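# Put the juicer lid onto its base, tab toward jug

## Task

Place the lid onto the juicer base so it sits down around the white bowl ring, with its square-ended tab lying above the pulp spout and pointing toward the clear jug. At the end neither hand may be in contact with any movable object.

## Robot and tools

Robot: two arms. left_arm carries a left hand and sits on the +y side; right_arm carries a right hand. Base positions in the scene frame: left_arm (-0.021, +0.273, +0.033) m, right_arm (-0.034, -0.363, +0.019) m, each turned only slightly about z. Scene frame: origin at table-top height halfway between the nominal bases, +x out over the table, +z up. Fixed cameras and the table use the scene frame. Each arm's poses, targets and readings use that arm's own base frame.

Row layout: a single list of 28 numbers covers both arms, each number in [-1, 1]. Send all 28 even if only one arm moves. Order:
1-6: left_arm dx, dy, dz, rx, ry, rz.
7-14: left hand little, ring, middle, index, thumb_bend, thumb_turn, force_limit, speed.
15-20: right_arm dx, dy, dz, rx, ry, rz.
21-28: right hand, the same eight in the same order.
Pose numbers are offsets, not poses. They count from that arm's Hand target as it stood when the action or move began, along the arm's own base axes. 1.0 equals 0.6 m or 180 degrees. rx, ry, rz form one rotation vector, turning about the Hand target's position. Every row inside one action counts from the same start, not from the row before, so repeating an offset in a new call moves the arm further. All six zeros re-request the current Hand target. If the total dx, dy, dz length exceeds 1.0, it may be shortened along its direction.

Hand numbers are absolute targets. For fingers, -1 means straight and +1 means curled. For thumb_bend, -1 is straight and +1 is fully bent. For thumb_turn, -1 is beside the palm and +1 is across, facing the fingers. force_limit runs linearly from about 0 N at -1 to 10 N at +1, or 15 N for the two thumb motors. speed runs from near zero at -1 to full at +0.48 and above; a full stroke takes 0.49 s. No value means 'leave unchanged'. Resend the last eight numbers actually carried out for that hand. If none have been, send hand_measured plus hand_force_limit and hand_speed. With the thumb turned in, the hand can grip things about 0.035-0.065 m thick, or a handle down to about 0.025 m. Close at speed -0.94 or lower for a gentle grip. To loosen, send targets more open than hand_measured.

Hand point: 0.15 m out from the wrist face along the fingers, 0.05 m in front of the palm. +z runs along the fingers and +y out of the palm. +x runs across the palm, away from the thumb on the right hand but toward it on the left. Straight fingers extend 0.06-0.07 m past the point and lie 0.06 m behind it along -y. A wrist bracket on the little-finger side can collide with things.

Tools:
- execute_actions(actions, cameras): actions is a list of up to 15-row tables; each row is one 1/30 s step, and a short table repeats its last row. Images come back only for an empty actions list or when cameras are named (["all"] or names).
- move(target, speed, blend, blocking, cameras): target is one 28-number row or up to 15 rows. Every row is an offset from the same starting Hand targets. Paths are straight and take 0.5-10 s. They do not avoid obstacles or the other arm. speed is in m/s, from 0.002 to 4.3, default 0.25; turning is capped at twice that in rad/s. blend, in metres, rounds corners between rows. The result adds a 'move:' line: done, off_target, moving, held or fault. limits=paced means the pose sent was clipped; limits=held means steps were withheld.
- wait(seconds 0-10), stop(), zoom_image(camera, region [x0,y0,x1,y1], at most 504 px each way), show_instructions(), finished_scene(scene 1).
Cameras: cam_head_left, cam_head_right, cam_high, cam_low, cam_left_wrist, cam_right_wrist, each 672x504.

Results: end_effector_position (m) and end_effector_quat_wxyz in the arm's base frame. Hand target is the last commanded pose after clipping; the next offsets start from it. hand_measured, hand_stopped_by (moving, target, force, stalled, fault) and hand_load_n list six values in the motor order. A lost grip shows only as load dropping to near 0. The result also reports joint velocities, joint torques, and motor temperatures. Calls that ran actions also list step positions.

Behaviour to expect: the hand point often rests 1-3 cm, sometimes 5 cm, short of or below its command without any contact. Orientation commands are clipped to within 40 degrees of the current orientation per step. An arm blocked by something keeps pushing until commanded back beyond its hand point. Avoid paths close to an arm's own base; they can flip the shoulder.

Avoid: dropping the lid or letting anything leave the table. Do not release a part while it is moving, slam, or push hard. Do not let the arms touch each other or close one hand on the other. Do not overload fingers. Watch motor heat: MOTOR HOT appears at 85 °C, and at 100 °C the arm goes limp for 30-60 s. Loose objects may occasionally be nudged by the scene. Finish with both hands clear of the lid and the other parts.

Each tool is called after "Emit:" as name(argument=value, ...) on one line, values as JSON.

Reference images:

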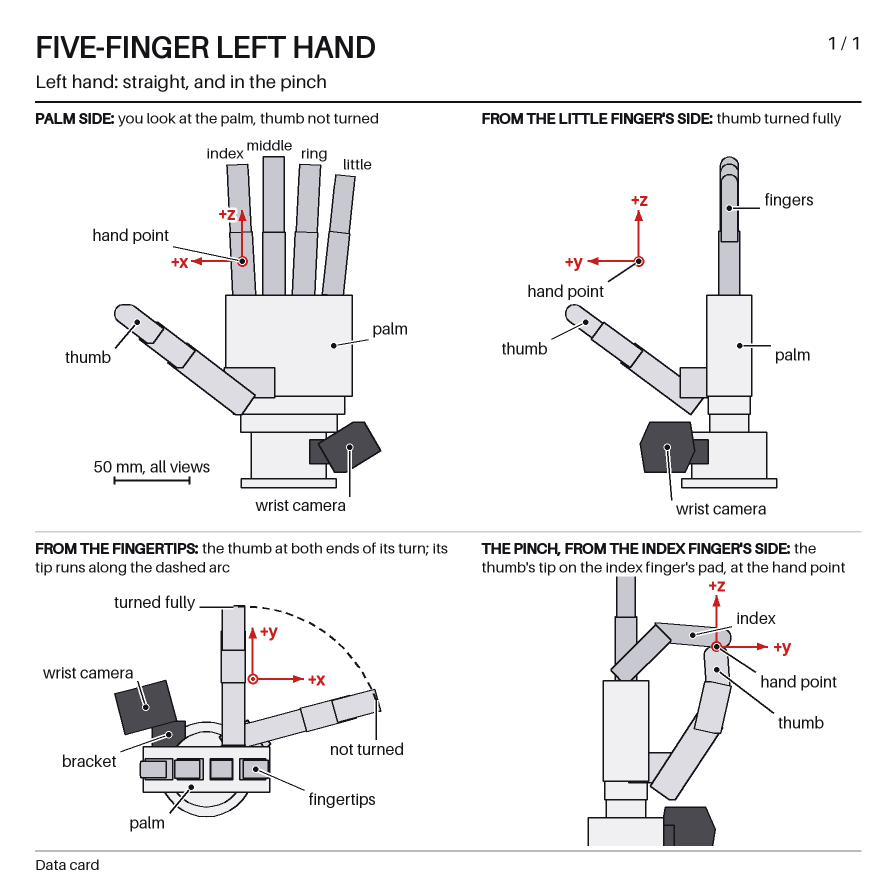

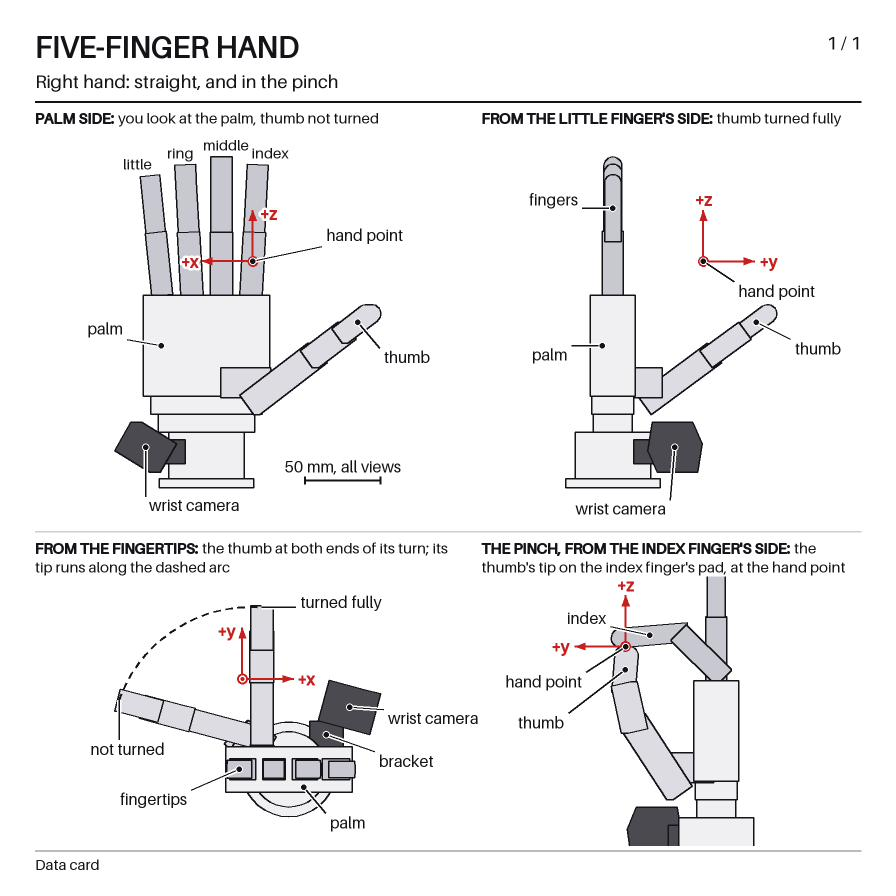

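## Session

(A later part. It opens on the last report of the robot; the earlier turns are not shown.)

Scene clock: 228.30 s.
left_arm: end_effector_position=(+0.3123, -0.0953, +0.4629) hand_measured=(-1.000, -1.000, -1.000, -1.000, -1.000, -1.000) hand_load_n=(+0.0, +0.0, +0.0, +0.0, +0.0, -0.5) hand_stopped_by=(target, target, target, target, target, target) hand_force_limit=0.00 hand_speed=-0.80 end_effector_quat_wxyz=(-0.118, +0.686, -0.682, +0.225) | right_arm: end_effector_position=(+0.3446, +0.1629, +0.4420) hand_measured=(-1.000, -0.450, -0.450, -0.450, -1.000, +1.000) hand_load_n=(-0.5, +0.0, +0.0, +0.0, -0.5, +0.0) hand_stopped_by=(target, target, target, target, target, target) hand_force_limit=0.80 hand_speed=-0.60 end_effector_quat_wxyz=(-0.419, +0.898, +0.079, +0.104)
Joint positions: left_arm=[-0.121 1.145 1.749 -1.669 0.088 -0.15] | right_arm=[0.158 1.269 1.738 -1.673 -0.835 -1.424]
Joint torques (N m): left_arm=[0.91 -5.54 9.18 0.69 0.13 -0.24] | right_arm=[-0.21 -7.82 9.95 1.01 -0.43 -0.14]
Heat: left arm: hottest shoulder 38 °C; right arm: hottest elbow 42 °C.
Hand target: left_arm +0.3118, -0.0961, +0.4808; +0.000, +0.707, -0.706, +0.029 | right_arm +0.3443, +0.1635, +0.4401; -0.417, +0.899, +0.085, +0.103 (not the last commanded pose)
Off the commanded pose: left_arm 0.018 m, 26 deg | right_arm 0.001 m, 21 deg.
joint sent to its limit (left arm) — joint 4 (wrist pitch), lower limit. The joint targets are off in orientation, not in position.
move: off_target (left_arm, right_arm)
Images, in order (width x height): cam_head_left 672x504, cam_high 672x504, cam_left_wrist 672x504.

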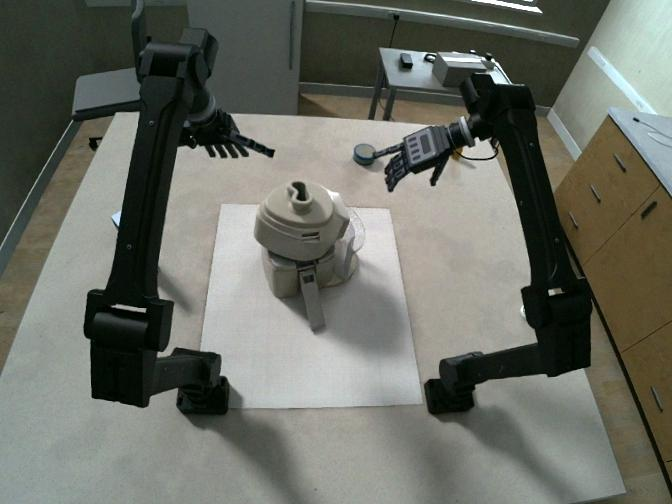

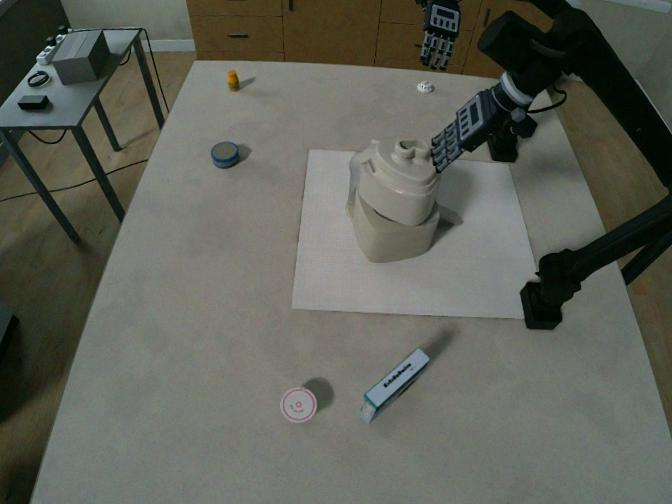

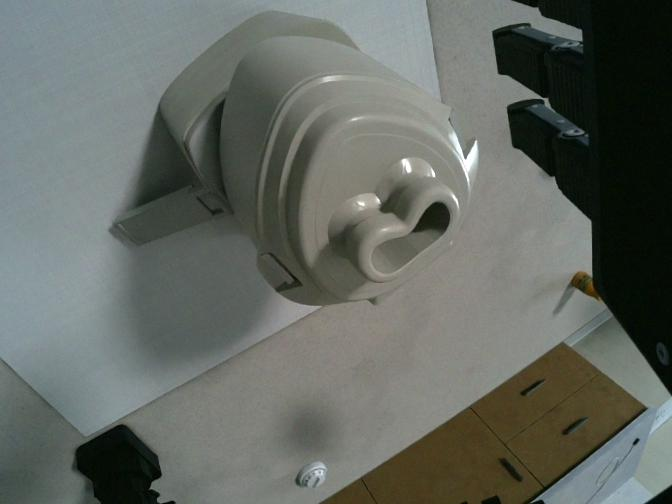

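Emit:
move(target=[0,0,0.06,0,0,0,-1,-1,-1,-1,-1,-1,0,-0.8,-0.03,-0.27,0,0,0,0,-1,-0.45,-0.45,-0.45,-1,1,0.8,-0.6], speed=0.2, cameras=[])

Emit:
move(target=[0.17,-0.3,0.03,0,0,0,-1,-1,-1,-1,-1,-1,0,-0.8,0,0,0,0,0,0,-1,-0.45,-0.45,-0.45,-1,1,0.8,-0.6], speed=0.2, cameras=["cam_head_left","cam_left_wrist"])

Scene clock: 231.10 s.
left_arm: end_effector_position=(+0.3138, -0.0987, +0.4984) hand_measured=(-1.000, -1.000, -1.000, -1.000, -1.000, -1.000) hand_load_n=(+0.0, +0.0, +0.0, +0.0, +0.0, +0.0) hand_stopped_by=(target, target, target, target, target, target) hand_force_limit=0.00 hand_speed=-0.80 end_effector_quat_wxyz=(-0.137, +0.678, -0.673, +0.263) | right_arm: end_effector_position=(+0.3302, +0.0019, +0.4379) hand_measured=(-1.000, -0.450, -0.450, -0.450, -1.000, +1.000) hand_load_n=(+0.0, +0.0, +0.0, +0.0, +0.0, +0.5) hand_stopped_by=(target, target, target, target, target, target) hand_force_limit=0.80 hand_speed=-0.60 end_effector_quat_wxyz=(-0.357, +0.897, -0.003, +0.262)
Joint positions: left_arm=[-0.121 1.145 1.837 -1.669 0.102 -0.16] | right_arm=[-0.315 1.079 1.573 -1.673 -0.854 -1.7]
Joint torques (N m): left_arm=[2.14 -5.19 8.87 0.85 0.12 -0.25] | right_arm=[-0.79 -5.95 9.89 0.95 -0.46 -0.2]
Heat: left arm: hottest shoulder 38 °C; right arm: hottest elbow 42 °C.
Hand target: left_arm +0.3118, -0.0961, +0.5167; +0.000, +0.707, -0.706, +0.029 | right_arm +0.3263, +0.0016, +0.4402; -0.417, +0.899, +0.085, +0.103
Off the commanded pose: left_arm 0.019 m, 32 deg | right_arm 0.004 m, 22 deg.
joint sent to its limit (left arm) — joint 4 (wrist pitch), lower limit. The joint targets are off in orientation, not in position.
joint sent to its limit (right arm) — joint 4 (wrist pitch), lower limit. The joint targets are off in orientation, not in position.
move: off_target (left_arm, right_arm)
No camera images: "cameras" was empty.

Scene clock: 233.37 s.
left_arm: end_effector_position=(+0.4159, -0.2742, +0.5168) hand_measured=(-1.000, -1.000, -1.000, -1.000, -1.000, -1.000) hand_load_n=(+0.0, +0.0, +0.0, +0.0, +0.0, +0.0) hand_stopped_by=(target, target, target, target, target, target) hand_force_limit=0.00 hand_speed=-0.80 end_effector_quat_wxyz=(-0.044, +0.692, -0.658, +0.293) | right_arm: end_effector_position=(+0.3302, +0.0018, +0.4379) hand_measured=(-1.000, -0.450, -0.450, -0.450, -1.000, +1.000) hand_load_n=(+0.0, +0.0, +0.0, +0.0, +0.0, +0.0) hand_stopped_by=(target, target, target, target, target, target) hand_force_limit=0.80 hand_speed=-0.60 end_effector_quat_wxyz=(-0.357, +0.897, -0.003, +0.262)
Joint positions: left_arm=[-0.429 1.554 2.247 -1.671 0.102 -0.512] | right_arm=[-0.315 1.079 1.573 -1.673 -0.853 -1.701]
Joint torques (N m): left_arm=[0.79 -11.16 8.96 0.9 0.14 -0.24] | right_arm=[-0.56 -6.12 9.92 1.01 -0.45 -0.18]
Heat: left arm: hottest shoulder 38 °C; right arm: hottest elbow 42 °C.
Hand target: left_arm +0.4138, -0.2761, +0.5347; +0.000, +0.708, -0.706, +0.029 | right_arm +0.3262, +0.0015, +0.4402; -0.417, +0.899, +0.085, +0.103
Off the commanded pose: left_arm 0.018 m, 31 deg | right_arm 0.005 m, 22 deg.
joint sent to its limit (left arm) — joint 4 (wrist pitch), lower limit. The joint targets are off in orientation, not in position.
joint sent to its limit (right arm) — joint 4 (wrist pitch), lower limit. The joint targets are off in orientation, not in position.
move: off_target (left_arm, right_arm)
Images, in order (width x height): cam_head_left 672x504, cam_left_wrist 672x504.

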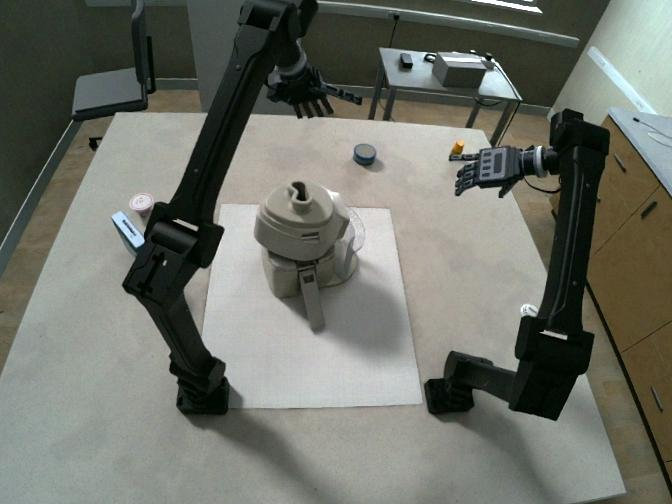

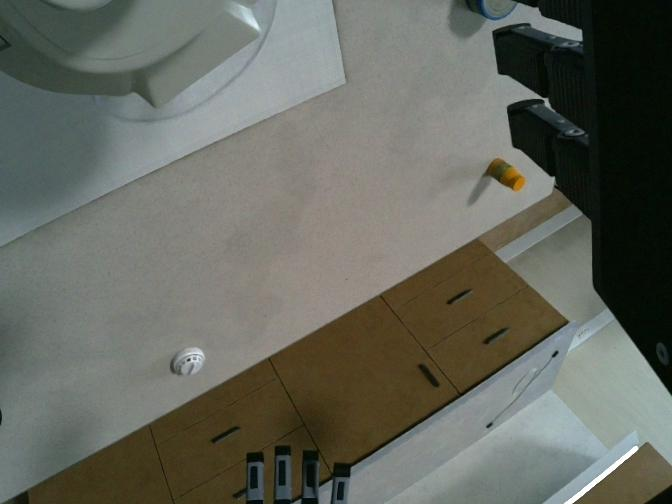

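Emit:
zoom_image(camera="cam_left_wrist", region=[0, 0, 350, 260])

Emit:
zoom_image(camera="cam_left_wrist", region=[80, 0, 300, 150])

Scaled by 1.440 from the camera's 672x504 image, which has a finer 960x720 frame.

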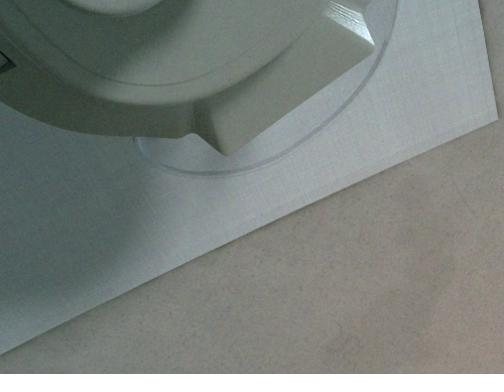

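Scaled by 2.291 from the camera's 672x504 image, which has a finer 960x720 frame.

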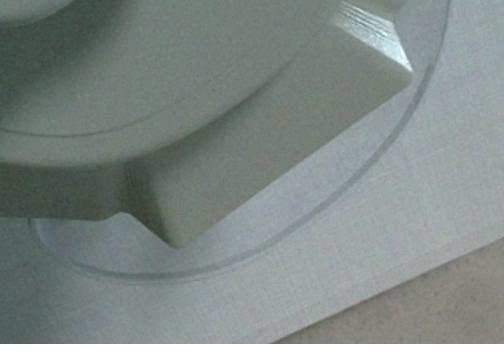

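Emit:
move(target=[-0.09,0.14,0.03,0,0,0,-1,-1,-1,-1,-1,-1,0,-0.8,0,0,0,0,0,0,-1,-0.45,-0.45,-0.45,-1,1,0.8,-0.6], speed=0.2, cameras=["cam_left_wrist"])

Scene clock: 235.83 s.
left_arm: end_effector_position=(+0.3608, -0.1967, +0.5543) hand_measured=(-1.000, -1.000, -1.000, -1.000, -1.000, -1.000) hand_load_n=(+0.0, +0.0, +0.0, +0.0, +0.0, +0.0) hand_stopped_by=(target, target, target, target, target, target) hand_force_limit=0.00 hand_speed=-0.80 end_effector_quat_wxyz=(-0.077, +0.687, -0.643, +0.329) | right_arm: end_effector_position=(+0.3302, +0.0018, +0.4379) hand_measured=(-1.000, -0.450, -0.450, -0.450, -1.000, +1.000) hand_load_n=(+0.0, +0.0, +0.0, +0.0, +0.0, +0.5) hand_stopped_by=(target, target, target, target, target, target) hand_force_limit=0.80 hand_speed=-0.60 end_effector_quat_wxyz=(-0.357, +0.897, -0.003, +0.262)
Joint positions: left_arm=[-0.305 1.341 2.118 -1.671 0.137 -0.421] | right_arm=[-0.315 1.079 1.573 -1.673 -0.853 -1.701]
Joint torques (N m): left_arm=[1.49 -7.82 5.46 1.06 -0.03 0.06] | right_arm=[-0.85 -5.95 9.92 1.05 -0.43 -0.18]
Heat: left arm: hottest shoulder 38 °C; right arm: hottest elbow 41 °C.
Hand target: left_arm +0.3597, -0.1921, +0.5528; +0.000, +0.708, -0.706, +0.029 | right_arm +0.3262, +0.0015, +0.4402; -0.417, +0.899, +0.085, +0.103
Off the commanded pose: left_arm 0.005 m, 36 deg | right_arm 0.005 m, 22 deg.
joint sent to its limit (left arm) — joint 4 (wrist pitch), lower limit. The joint targets are off in orientation, not in position.
joint sent to its limit (right arm) — joint 4 (wrist pitch), lower limit. The joint targets are off in orientation, not in position.
move: off_target (left_arm, right_arm)
Images, in order (width x height): cam_left_wrist 672x504.

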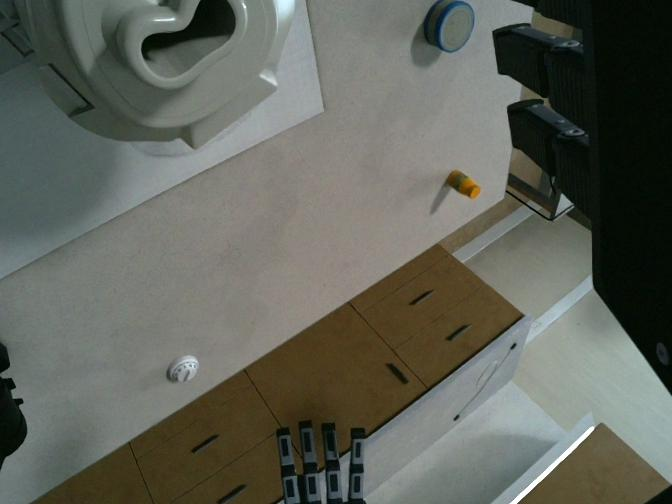

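Emit:
move(target=[0,0,0,0.032,-0.173,-0.017,-1,-1,-1,-1,-1,-1,0,-0.8,0,0,0,0,0,0,-1,-0.45,-0.45,-0.45,-1,1,0.8,-0.6], speed=0.2, cameras=["cam_left_wrist"])

Scene clock: 238.13 s.
left_arm: end_effector_position=(+0.3623, -0.1905, +0.5400) hand_measured=(-1.000, -1.000, -1.000, -1.000, -1.000, -1.000) hand_load_n=(+0.0, +0.0, +0.0, +0.0, +0.0, +0.0) hand_stopped_by=(target, target, target, target, target, target) hand_force_limit=0.00 hand_speed=-0.80 end_effector_quat_wxyz=(-0.245, +0.639, -0.682, +0.259) | right_arm: end_effector_position=(+0.3302, +0.0018, +0.4379) hand_measured=(-1.000, -0.450, -0.450, -0.450, -1.000, +1.000) hand_load_n=(-0.5, +0.0, +0.0, +0.0, +0.0, +0.0) hand_stopped_by=(target, target, target, target, target, target) hand_force_limit=0.80 hand_speed=-0.60 end_effector_quat_wxyz=(-0.357, +0.897, -0.003, +0.262)
Joint positions: left_arm=[-0.504 1.341 2.118 -1.671 -0.291 -0.337] | right_arm=[-0.315 1.079 1.573 -1.673 -0.853 -1.701]
Joint torques (N m): left_arm=[0.03 -7.06 8.24 1.06 -0.39 0.09] | right_arm=[-0.97 -6.36 9.95 1.02 -0.43 -0.18]
Heat: left arm: hottest shoulder 38 °C; right arm: hottest elbow 41 °C.
Hand target: left_arm +0.3598, -0.1920, +0.5528; -0.224, +0.654, -0.699, +0.183 | right_arm +0.3262, +0.0015, +0.4402; -0.417, +0.899, +0.085, +0.103
Off the commanded pose: left_arm 0.013 m, 9 deg | right_arm 0.005 m, 22 deg.
joint sent to its limit (left arm) — joint 4 (wrist pitch), lower limit. The joint targets are off in orientation, not in position.
joint sent to its limit (right arm) — joint 4 (wrist pitch), lower limit. The joint targets are off in orientation, not in position.
move: off_target (left_arm, right_arm)
Images, in order (width x height): cam_left_wrist 672x504.

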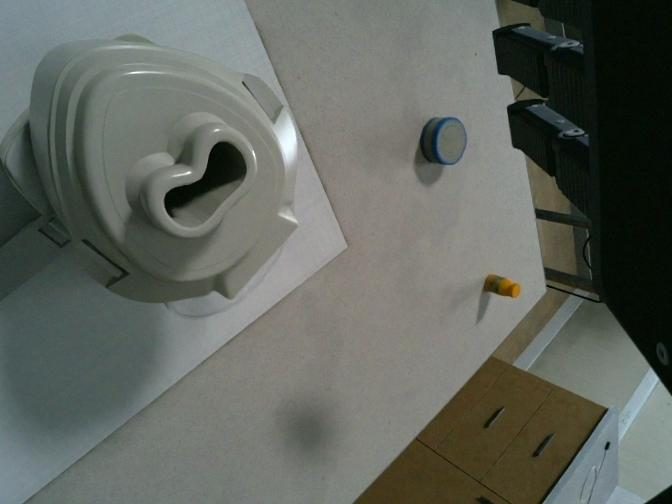

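Emit:
zoom_image(camera="cam_left_wrist", region=[0, 20, 320, 330])

Scaled by 1.575 from the camera's 672x504 image, which has a finer 960x720 frame.

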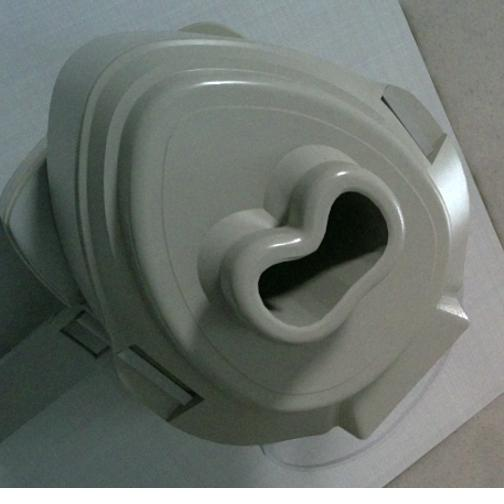

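Emit:
zoom_image(camera="cam_left_wrist", region=[330, 250, 672, 504])

Scaled by 1.474 from the camera's 672x504 image, which has a finer 960x720 frame.

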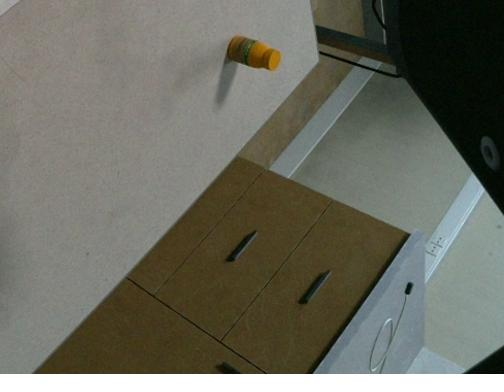

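Emit:
zoom_image(camera="cam_left_wrist", region=[400, 340, 624, 504])

Emit:
zoom_image(camera="cam_left_wrist", region=[400, 90, 540, 320])

Scaled by 2.250 from the camera's 672x504 image, which has a finer 960x720 frame.

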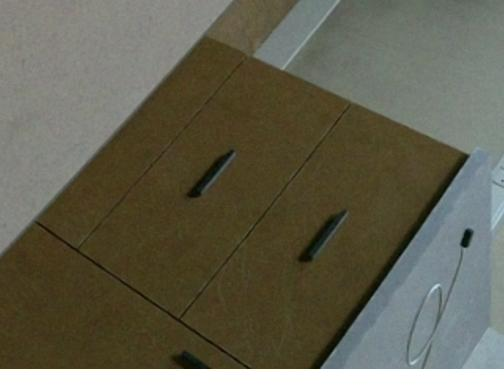

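Scaled by 2.191 from the camera's 672x504 image, which has a finer 960x720 frame.

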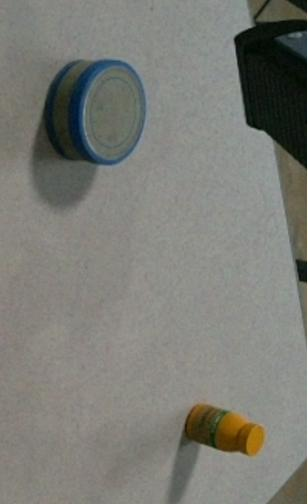

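Emit:
move(target=[[-0.12,0.3,0.0,-0.032,0.173,0.017,-1,-1,-1,-1,-1,-1,0,-0.8,0,0,0,0,0,0,-1,-0.45,-0.45,-0.45,-1,1,0.8,-0.6],[-0.23,0.49,-0.12,-0.032,0.173,0.017,-1,-1,-1,-1,-1,-1,0,-0.8,0,0,0,0,0,0,-1,-0.45,-0.45,-0.45,-1,1,0.8,-0.6]], speed=0.25, blend=0.03, cameras=["cam_left_wrist"])

Scene clock: 244.43 s.
left_arm: end_effector_position=(+0.2251, +0.1053, +0.4795) hand_measured=(-1.000, -1.000, -1.000, -1.000, -1.000, -1.000) hand_load_n=(+0.0, +0.0, +0.0, +0.0, +0.0, +0.0) hand_stopped_by=(target, target, target, target, target, target) hand_force_limit=0.00 hand_speed=-0.80 end_effector_quat_wxyz=(-0.286, +0.686, -0.657, +0.126) | right_arm: end_effector_position=(+0.3302, +0.0018, +0.4379) hand_measured=(-1.000, -0.450, -0.450, -0.450, -1.000, +1.000) hand_load_n=(+0.0, +0.0, +0.0, +0.0, +0.0, +0.0) hand_stopped_by=(target, target, target, target, target, target) hand_force_limit=0.80 hand_speed=-0.60 end_effector_quat_wxyz=(-0.357, +0.897, -0.003, +0.262)
Joint positions: left_arm=[0.499 0.96 1.693 -1.671 0.062 0.434] | right_arm=[-0.315 1.079 1.573 -1.673 -0.853 -1.701]
Joint torques (N m): left_arm=[-0.15 -2.73 5.93 1.03 -0.12 0.09] | right_arm=[-0.5 -6.18 9.89 1.03 -0.43 -0.15]
Heat: left arm: hottest shoulder 38 °C; right arm: hottest elbow 41 °C.
Hand target: left_arm +0.2219, +0.1019, +0.4808; +0.000, +0.707, -0.706, +0.029 | right_arm +0.3262, +0.0015, +0.4402; -0.417, +0.899, +0.085, +0.103
Off the commanded pose: left_arm 0.005 m, 35 deg | right_arm 0.005 m, 22 deg.
joint sent to its limit (left arm) — joint 4 (wrist pitch), lower limit. The joint targets are off in orientation, not in position.
joint sent to its limit (right arm) — joint 4 (wrist pitch), lower limit. The joint targets are off in orientation, not in position.
move: off_target (left_arm, right_arm); limits=paced
Images, in order (width x height): cam_left_wrist 672x504.

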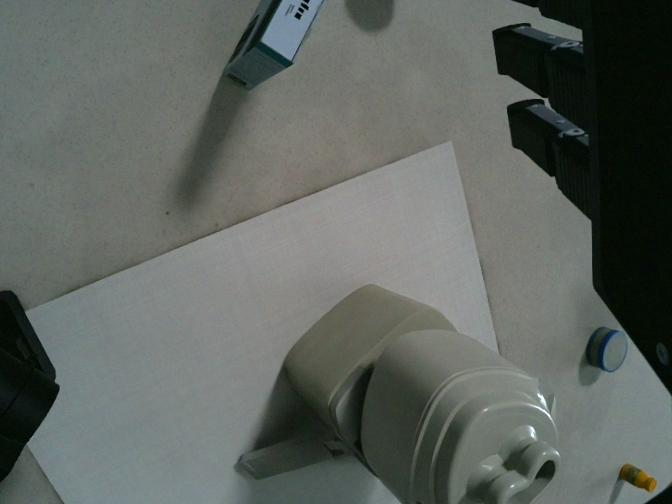

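Emit:
move(target=[[0,0,0,0,0,0,-1,-1,-1,-1,-1,-1,0,-0.8,0.10,0.55,0.01,-0.0245,0.0739,0.0819,-1,-0.45,-0.45,-0.45,-1,1,0.8,-0.6],[0,0,0,0,0,0,-1,-1,-1,-1,-1,-1,0,-0.8,0.1303,0.6887,-0.0293,-0.0245,0.0739,0.0819,-1,-0.45,-0.45,-0.45,-1,1,0.8,-0.6]], speed=0.2, blend=0.02, cameras=["cam_low","cam_head_left"])

Scene clock: 247.97 s.
left_arm: end_effector_position=(+0.2251, +0.1054, +0.4794) hand_measured=(-1.000, -1.000, -1.000, -1.000, -1.000, -1.000) hand_load_n=(+0.0, +0.0, +0.0, +0.0, +0.0, +0.0) hand_stopped_by=(target, target, target, target, target, target) hand_force_limit=0.00 hand_speed=-0.80 end_effector_quat_wxyz=(-0.286, +0.686, -0.657, +0.126) | right_arm: end_effector_position=(+0.4000, +0.4144, +0.4058) hand_measured=(-1.000, -0.450, -0.450, -0.450, -1.000, +1.000) hand_load_n=(+0.0, +0.0, +0.0, +0.0, +0.0, +0.0) hand_stopped_by=(target, target, target, target, target, target) hand_force_limit=0.80 hand_speed=-0.60 end_effector_quat_wxyz=(-0.411, +0.899, +0.143, -0.047)
Joint positions: left_arm=[0.499 0.96 1.693 -1.671 0.062 0.435] | right_arm=[0.613 1.844 2.312 -1.673 -0.789 -1.12]
Joint torques (N m): left_arm=[-0.09 -2.67 5.89 1.02 -0.09 0.06] | right_arm=[-0.91 -16.44 14.63 1.05 -0.42 0.13]
Heat: left arm: hottest shoulder 38 °C; right arm: hottest elbow 41 °C.
Hand target: left_arm +0.2223, +0.1021, +0.4799; -0.286, +0.678, -0.666, +0.124 (not the last commanded pose) | right_arm +0.4044, +0.4147, +0.4226; -0.399, +0.902, +0.154, -0.060
Off the commanded pose: left_arm 0.005 m, 35 deg | right_arm 0.017 m, 2 deg.
joint sent to its limit (left arm) — joint 4 (wrist pitch), lower limit.
joint sent to its limit (right arm) — joint 4 (wrist pitch), lower limit. The joint targets are off in orientation, not in position.
move: off_target (left_arm, right_arm)
Images, in order (width x height): cam_head_left 672x504, cam_low 672x504.

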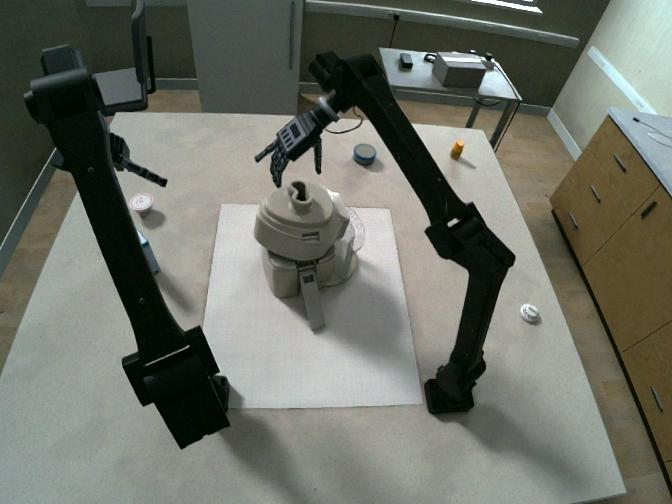

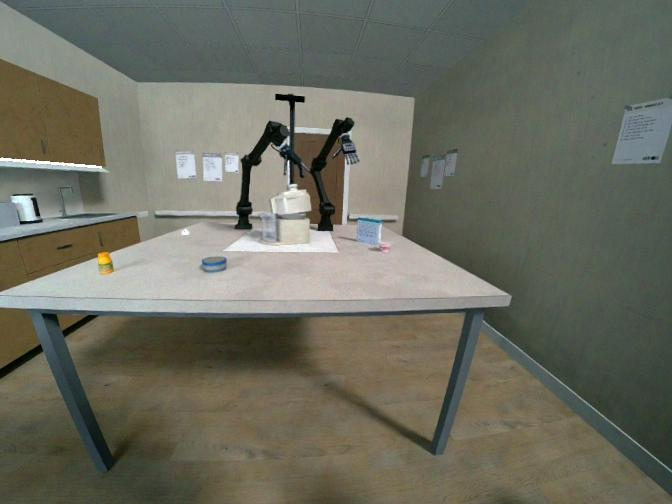

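Emit:
move(target=[0,0,0,0,0,0,-1,-1,-1,-1,-1,-1,0,-0.8,0.005,-0.013,-0.05,0,0,0,-1,-0.45,-0.45,-0.45,-1,1,0.8,-0.6], speed=0.1, cameras=["cam_right_wrist","cam_low"])

Scene clock: 249.13 s.
left_arm: end_effector_position=(+0.2251, +0.1054, +0.4794) hand_measured=(-1.000, -1.000, -1.000, -1.000, -1.000, -1.000) hand_load_n=(+0.0, +0.0, +0.0, +0.0, +0.0, +0.0) hand_stopped_by=(target, target, target, target, target, target) hand_force_limit=0.00 hand_speed=-0.80 end_effector_quat_wxyz=(-0.286, +0.686, -0.657, +0.126) | right_arm: end_effector_position=(+0.4033, +0.4100, +0.3940) hand_measured=(-1.000, -0.450, -0.450, -0.450, -1.000, +1.000) hand_load_n=(+0.0, +0.0, +0.0, +0.0, +0.0, +0.0) hand_stopped_by=(target, target, target, target, target, target) hand_force_limit=0.80 hand_speed=-0.60 end_effector_quat_wxyz=(-0.406, +0.900, +0.148, -0.052)
Joint positions: left_arm=[0.499 0.96 1.693 -1.671 0.062 0.435] | right_arm=[0.606 1.844 2.282 -1.673 -0.789 -1.151]
Joint torques (N m): left_arm=[-0.09 -2.67 5.86 1.06 -0.1 0.08] | right_arm=[-1.26 -16.5 10.43 0.87 -0.52 -0.13]
Heat: left arm: hottest shoulder 38 °C; right arm: hottest elbow 41 °C.
Hand target: left_arm +0.2223, +0.1021, +0.4799; -0.286, +0.678, -0.666, +0.124 | right_arm +0.4074, +0.4068, +0.3925; -0.399, +0.902, +0.154, -0.060
Off the commanded pose: left_arm 0.004 m, 1 deg | right_arm 0.005 m, 1 deg.
joint sent to its limit (left arm) — joint 4 (wrist pitch), lower limit. The joint targets still meet the commanded pose.
joint sent to its limit (right arm) — joint 4 (wrist pitch), lower limit. The joint targets still meet the commanded pose.
move: done
Images, in order (width x height): cam_low 672x504, cam_right_wrist 672x504.

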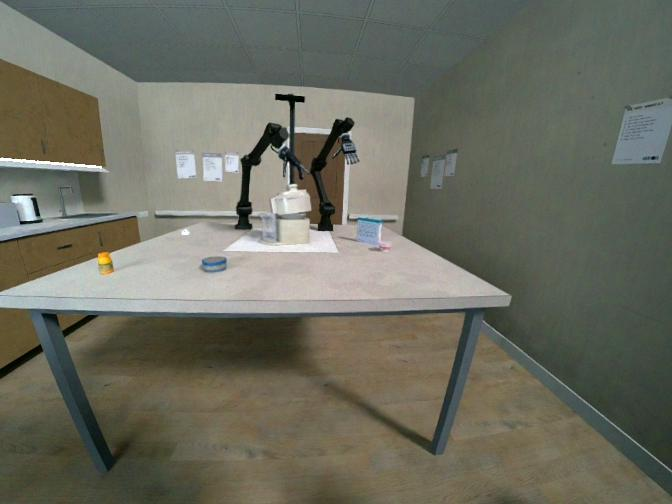

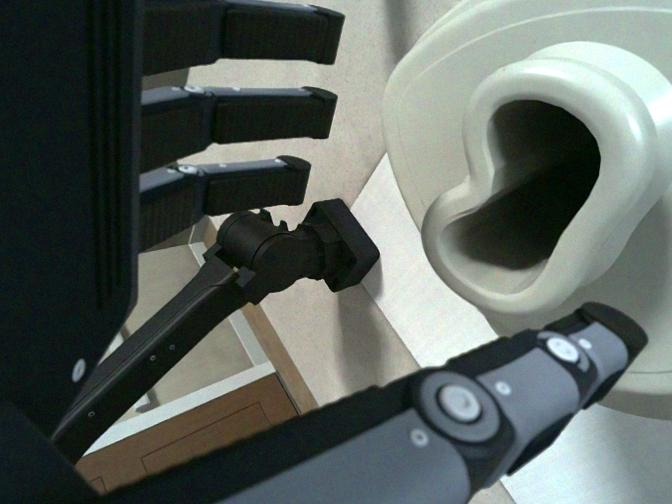

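Emit:
move(target=[0,0,0,0,0,0,-1,-1,-1,-1,-1,-1,0,-0.8,0,-0.01,-0.04,0,0,0,-1,-0.45,-0.45,-0.45,-1,1,0.8,-0.6], speed=0.1, cameras=["cam_right_wrist","cam_low","cam_head_left"])

Scene clock: 250.20 s.
left_arm: end_effector_position=(+0.2251, +0.1054, +0.4794) hand_measured=(-1.000, -1.000, -1.000, -1.000, -1.000, -1.000) hand_load_n=(+0.0, +0.0, +0.0, +0.0, +0.0, +0.0) hand_stopped_by=(target, target, target, target, target, target) hand_force_limit=0.00 hand_speed=-0.80 end_effector_quat_wxyz=(-0.286, +0.686, -0.657, +0.126) | right_arm: end_effector_position=(+0.4038, +0.4039, +0.3609) hand_measured=(-1.000, -0.450, -0.450, -0.450, -1.000, +1.000) hand_load_n=(+0.0, +0.0, +0.0, +0.0, +0.0, +0.0) hand_stopped_by=(target, target, target, target, target, target) hand_force_limit=0.80 hand_speed=-0.60 end_effector_quat_wxyz=(-0.392, +0.905, +0.147, -0.074)
Joint positions: left_arm=[0.499 0.96 1.693 -1.671 0.062 0.435] | right_arm=[0.598 1.844 2.195 -1.661 -0.789 -1.185]
Joint torques (N m): left_arm=[-0.15 -2.61 5.86 1.03 -0.1 0.1] | right_arm=[-1.32 -17.9 10.55 1.42 -0.56 -0.17]
Heat: left arm: hottest shoulder 38 °C; right arm: hottest elbow 41 °C.
Hand target: left_arm +0.2223, +0.1021, +0.4799; -0.286, +0.678, -0.666, +0.124 | right_arm +0.4075, +0.4008, +0.3685; -0.399, +0.902, +0.154, -0.060
Off the commanded pose: left_arm 0.004 m, 1 deg | right_arm 0.009 m, 2 deg.
joint sent to its limit (left arm) — joint 4 (wrist pitch), lower limit. The joint targets still meet the commanded pose.
move: done
Images, in order (width x height): cam_head_left 672x504, cam_low 672x504, cam_right_wrist 672x504.

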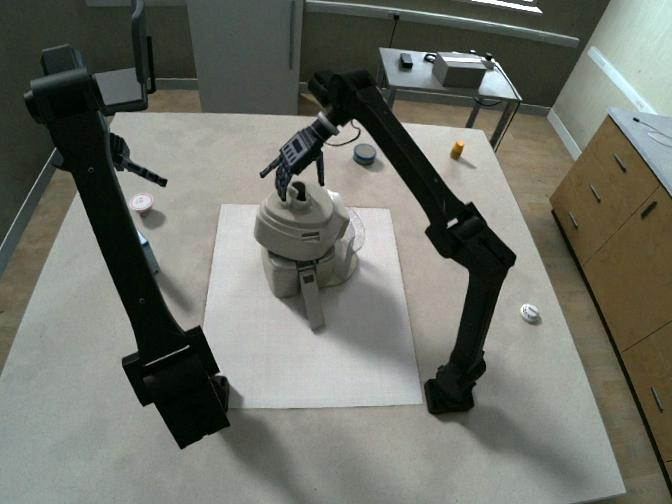

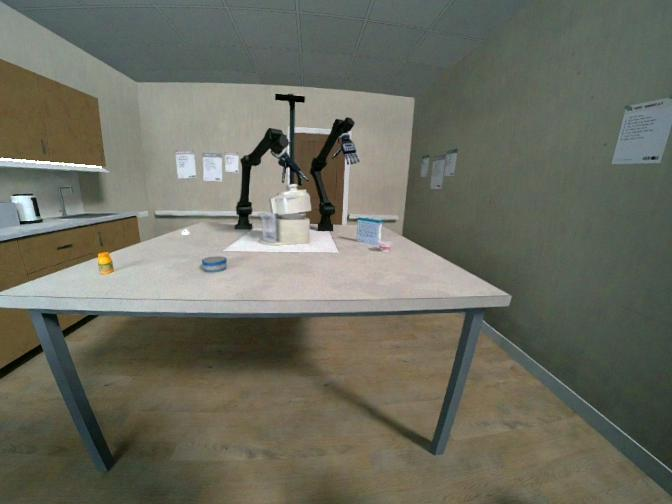

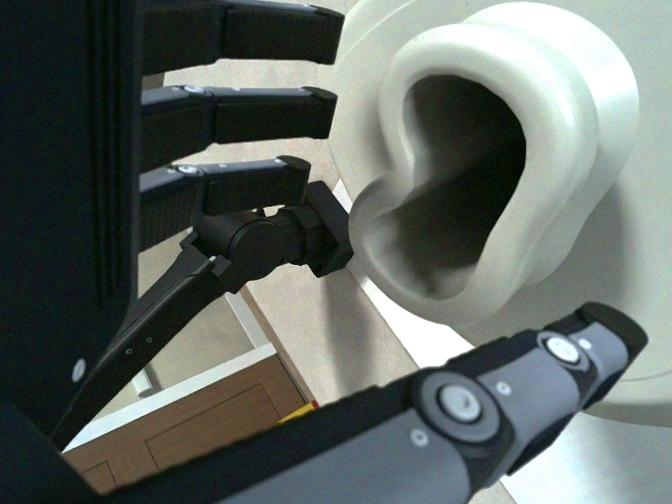

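Emit:
move(target=[0,0,0,0,0,0,-1,-1,-1,-1,-1,-1,0,-0.8,0,0,-0.043,0,0,0,-1,-0.45,-0.45,-0.45,-1,1,0.8,-0.6], speed=0.06, cameras=["cam_right_wrist","cam_low","cam_head_left"])

Scene clock: 251.23 s.
left_arm: end_effector_position=(+0.2251, +0.1054, +0.4794) hand_measured=(-1.000, -1.000, -1.000, -1.000, -1.000, -1.000) hand_load_n=(+0.0, +0.0, +0.0, +0.0, +0.0, -0.5) hand_stopped_by=(target, target, target, target, target, target) hand_force_limit=0.00 hand_speed=-0.80 end_effector_quat_wxyz=(-0.286, +0.686, -0.657, +0.126) | right_arm: end_effector_position=(+0.4048, +0.4045, +0.3344) hand_measured=(-1.000, -0.450, -0.450, -0.450, -1.000, +1.000) hand_load_n=(+0.0, +0.0, +0.0, +0.0, +0.0, +0.0) hand_stopped_by=(target, target, target, target, target, target) hand_force_limit=0.80 hand_speed=-0.60 end_effector_quat_wxyz=(-0.394, +0.904, +0.147, -0.075)
Joint positions: left_arm=[0.499 0.96 1.693 -1.671 0.062 0.435] | right_arm=[0.597 1.82 2.086 -1.577 -0.794 -1.186]
Joint torques (N m): left_arm=[0.03 -2.67 5.85 1.05 -0.1 0.07] | right_arm=[-1.38 -18.14 10.54 1.48 -0.41 -0.14]
Heat: left arm: hottest shoulder 38 °C; right arm: hottest elbow 41 °C.
Hand target: left_arm +0.2223, +0.1021, +0.4799; -0.286, +0.678, -0.666, +0.124 | right_arm +0.4076, +0.4008, +0.3426; -0.399, +0.902, +0.154, -0.060
Off the commanded pose: left_arm 0.004 m, 1 deg | right_arm 0.010 m, 2 deg.
joint sent to its limit (left arm) — joint 4 (wrist pitch), lower limit. The joint targets still meet the commanded pose.
move: done
Images, in order (width x height): cam_head_left 672x504, cam_low 672x504, cam_right_wrist 672x504.

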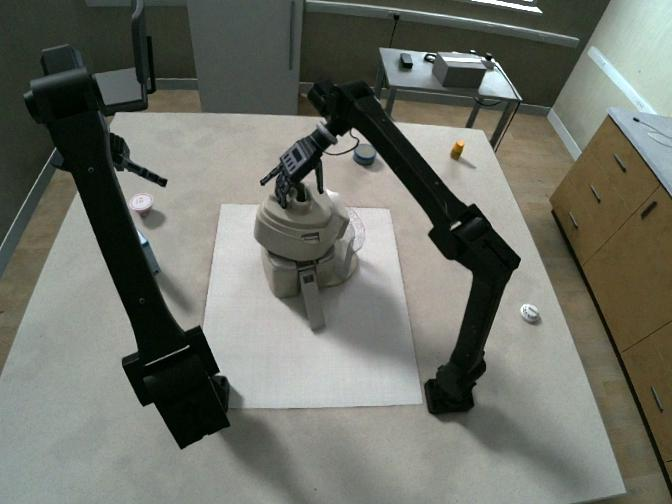

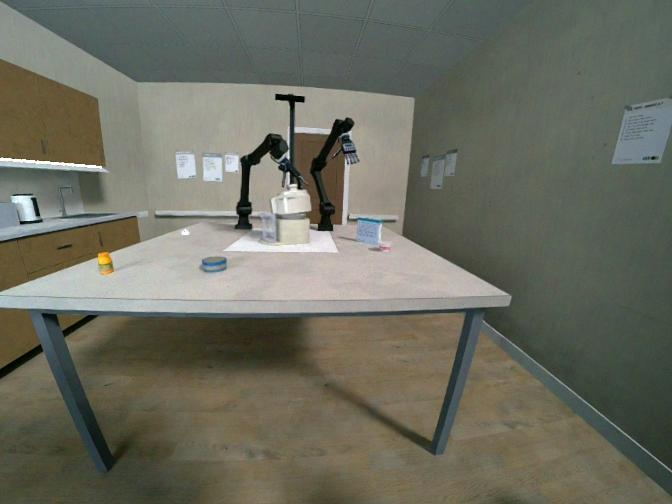

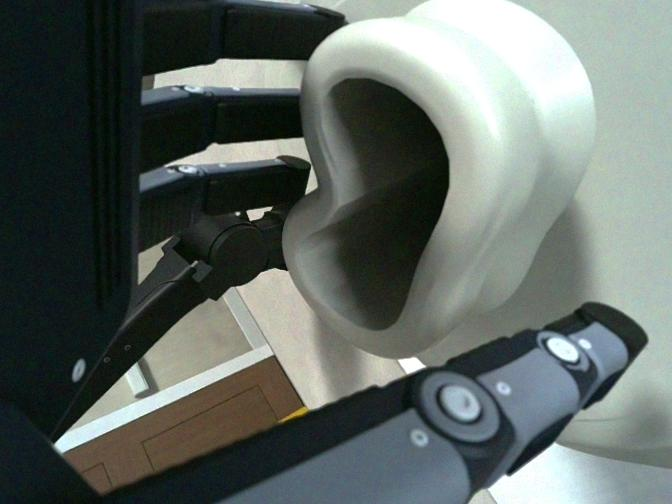

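Emit:
zoom_image(camera="cam_low", region=[262, 178, 318, 220])

Scaled by 9.000 from the camera's 672x504 image, which has a finer 960x720 frame.

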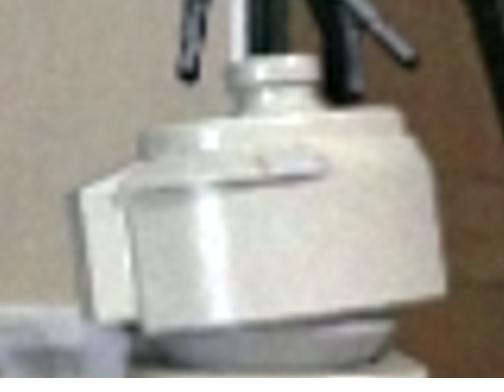

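Emit:
move(target=[0,0,0,0,0,0,-1,-1,-1,-1,-1,-1,0,-0.8,-0.002,0.012,0.002,0,0,0,-1,-0.45,-0.45,-0.45,-1,1,0.8,-0.6], speed=0.06, cameras=["cam_right_wrist"])

Scene clock: 252.47 s.
left_arm: end_effector_position=(+0.2251, +0.1054, +0.4794) hand_measured=(-1.000, -1.000, -1.000, -1.000, -1.000, -1.000) hand_load_n=(+0.0, +0.0, +0.0, -0.5, +0.0, +0.0) hand_stopped_by=(target, target, target, target, target, target) hand_force_limit=0.00 hand_speed=-0.80 end_effector_quat_wxyz=(-0.286, +0.686, -0.657, +0.126) | right_arm: end_effector_position=(+0.4055, +0.4048, +0.3343) hand_measured=(-1.000, -0.450, -0.450, -0.450, -1.000, +1.000) hand_load_n=(+0.0, +0.0, +0.0, +0.0, +0.0, +0.0) hand_stopped_by=(target, target, target, target, target, target) hand_force_limit=0.80 hand_speed=-0.60 end_effector_quat_wxyz=(-0.395, +0.904, +0.147, -0.074)
Joint positions: left_arm=[0.499 0.96 1.693 -1.671 0.062 0.435] | right_arm=[0.597 1.82 2.086 -1.574 -0.793 -1.186]
Joint torques (N m): left_arm=[-0.26 -2.32 5.86 1.05 -0.11 0.08] | right_arm=[-0.15 -17.44 11.54 1.47 -0.35 0.02]
Heat: left arm: hottest shoulder 38 °C; right arm: hottest elbow 41 °C.
Hand target: left_arm +0.2223, +0.1021, +0.4799; -0.286, +0.678, -0.666, +0.124 | right_arm +0.4064, +0.4080, +0.3438; -0.399, +0.902, +0.154, -0.060
Off the commanded pose: left_arm 0.004 m, 1 deg | right_arm 0.010 m, 2 deg.
joint sent to its limit (left arm) — joint 4 (wrist pitch), lower limit. The joint targets still meet the commanded pose.
move: done
Images, in order (width x height): cam_right_wrist 672x504.

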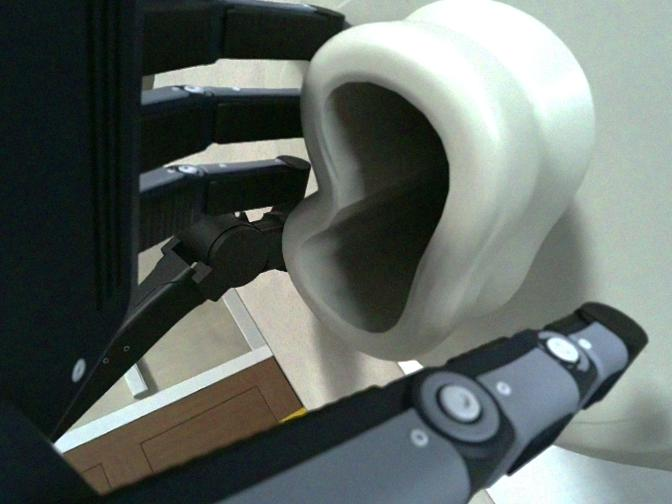

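Emit:
move(target=[0,0,0,0,0,0,-1,-1,-1,-1,-1,-1,0,-0.8,0,0,0,0,0,0,-1,-0.45,-0.45,-0.45,0.25,1,0.0,-0.92], speed=0.06, cameras=["cam_right_wrist"])

Scene clock: 257.63 s.
left_arm: end_effector_position=(+0.2251, +0.1054, +0.4794) hand_measured=(-1.000, -1.000, -1.000, -1.000, -1.000, -1.000) hand_load_n=(+0.0, +0.0, +0.0, +0.0, +0.0, +0.0) hand_stopped_by=(target, target, target, target, target, target) hand_force_limit=0.00 hand_speed=-0.80 end_effector_quat_wxyz=(-0.286, +0.686, -0.657, +0.126) | right_arm: end_effector_position=(+0.4108, +0.3985, +0.3341) hand_measured=(-1.000, -0.450, -0.450, -0.450, -0.450, +1.000) hand_load_n=(+0.0, +0.0, +1.0, +0.0, +7.0, +3.5) hand_stopped_by=(target, target, target, target, force, target) hand_force_limit=0.00 hand_speed=-0.92 end_effector_quat_wxyz=(-0.389, +0.908, +0.141, -0.068)
Joint positions: left_arm=[0.499 0.96 1.693 -1.671 0.062 0.435] | right_arm=[0.587 1.818 2.086 -1.574 -0.778 -1.184]
Joint torques (N m): left_arm=[-0.03 -2.73 5.91 1.02 -0.1 0.08] | right_arm=[0.44 -17.55 11.51 1.57 -0.87 -0.01]
Heat: left arm: hottest shoulder 38 °C; right arm: hottest elbow 42 °C.
Hand target: left_arm +0.2223, +0.1021, +0.4799; -0.286, +0.678, -0.666, +0.124 | right_arm +0.4063, +0.4080, +0.3439; -0.399, +0.902, +0.154, -0.059
Off the commanded pose: left_arm 0.004 m, 1 deg | right_arm 0.014 m, 2 deg.
joint sent to its limit (left arm) — joint 4 (wrist pitch), lower limit.
move: moving (right_arm; no rest 5 s after the path's end)
Images, in order (width x height): cam_right_wrist 672x504.

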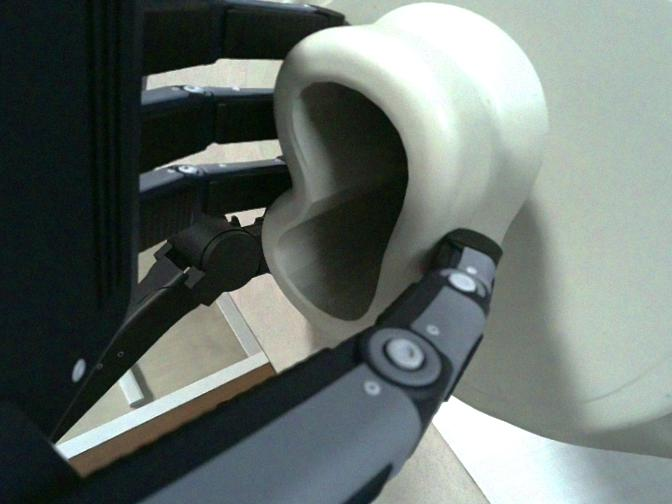

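Emit:
move(target=[0,0,0,0,0,0,-1,-1,-1,-1,-1,-1,0,-0.8,0,0,0,0,0,0,-1,0.5,0.5,0.5,0.25,1,0.6,-0.92], speed=0.06, cameras=["cam_right_wrist","cam_low","cam_head_left"])

Scene clock: 258.80 s.
left_arm: end_effector_position=(+0.2251, +0.1054, +0.4794) hand_measured=(-1.000, -1.000, -1.000, -1.000, -1.000, -1.000) hand_load_n=(+0.0, +0.0, +0.0, +0.0, +0.0, +0.0) hand_stopped_by=(target, target, target, target, target, target) hand_force_limit=0.00 hand_speed=-0.80 end_effector_quat_wxyz=(-0.286, +0.686, -0.657, +0.126) | right_arm: end_effector_position=(+0.4096, +0.3998, +0.3352) hand_measured=(-1.000, -0.304, -0.312, -0.378, -0.454, +1.000) hand_load_n=(+0.0, +8.0, +6.5, +1.5, +20.5, +3.5) hand_stopped_by=(target, force, force, force, force, target) hand_force_limit=0.60 hand_speed=-0.92 end_effector_quat_wxyz=(-0.393, +0.906, +0.141, -0.070)
Joint positions: left_arm=[0.499 0.96 1.693 -1.671 0.062 0.435] | right_arm=[0.587 1.818 2.086 -1.574 -0.788 -1.183]
Joint torques (N m): left_arm=[-0.15 -2.55 5.87 1.01 -0.09 0.09] | right_arm=[0.32 -17.32 11.69 1.62 -0.5 -0.04]
Heat: left arm: hottest shoulder 38 °C; right arm: hottest elbow 42 °C.
Hand target: left_arm +0.2223, +0.1021, +0.4799; -0.286, +0.678, -0.666, +0.124 | right_arm +0.4063, +0.4080, +0.3439; -0.399, +0.902, +0.154, -0.059
Off the commanded pose: left_arm 0.004 m, 1 deg | right_arm 0.012 m, 2 deg.
joint sent to its limit (left arm) — joint 4 (wrist pitch), lower limit. The joint targets still meet the commanded pose.
move: off_target (right_arm)
Images, in order (width x height): cam_head_left 672x504, cam_low 672x504, cam_right_wrist 672x504.

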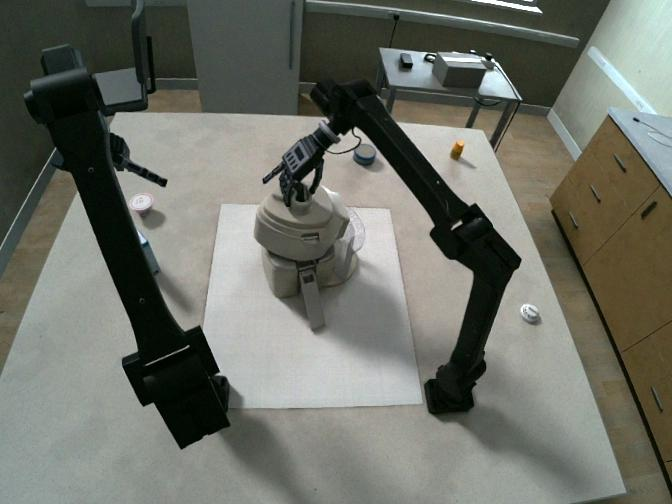

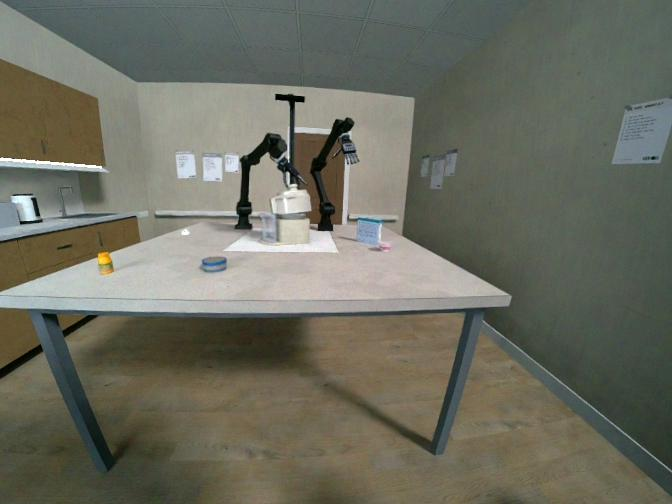

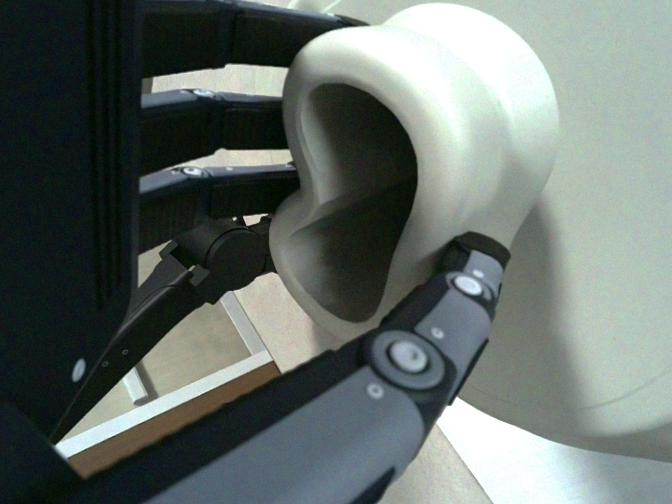

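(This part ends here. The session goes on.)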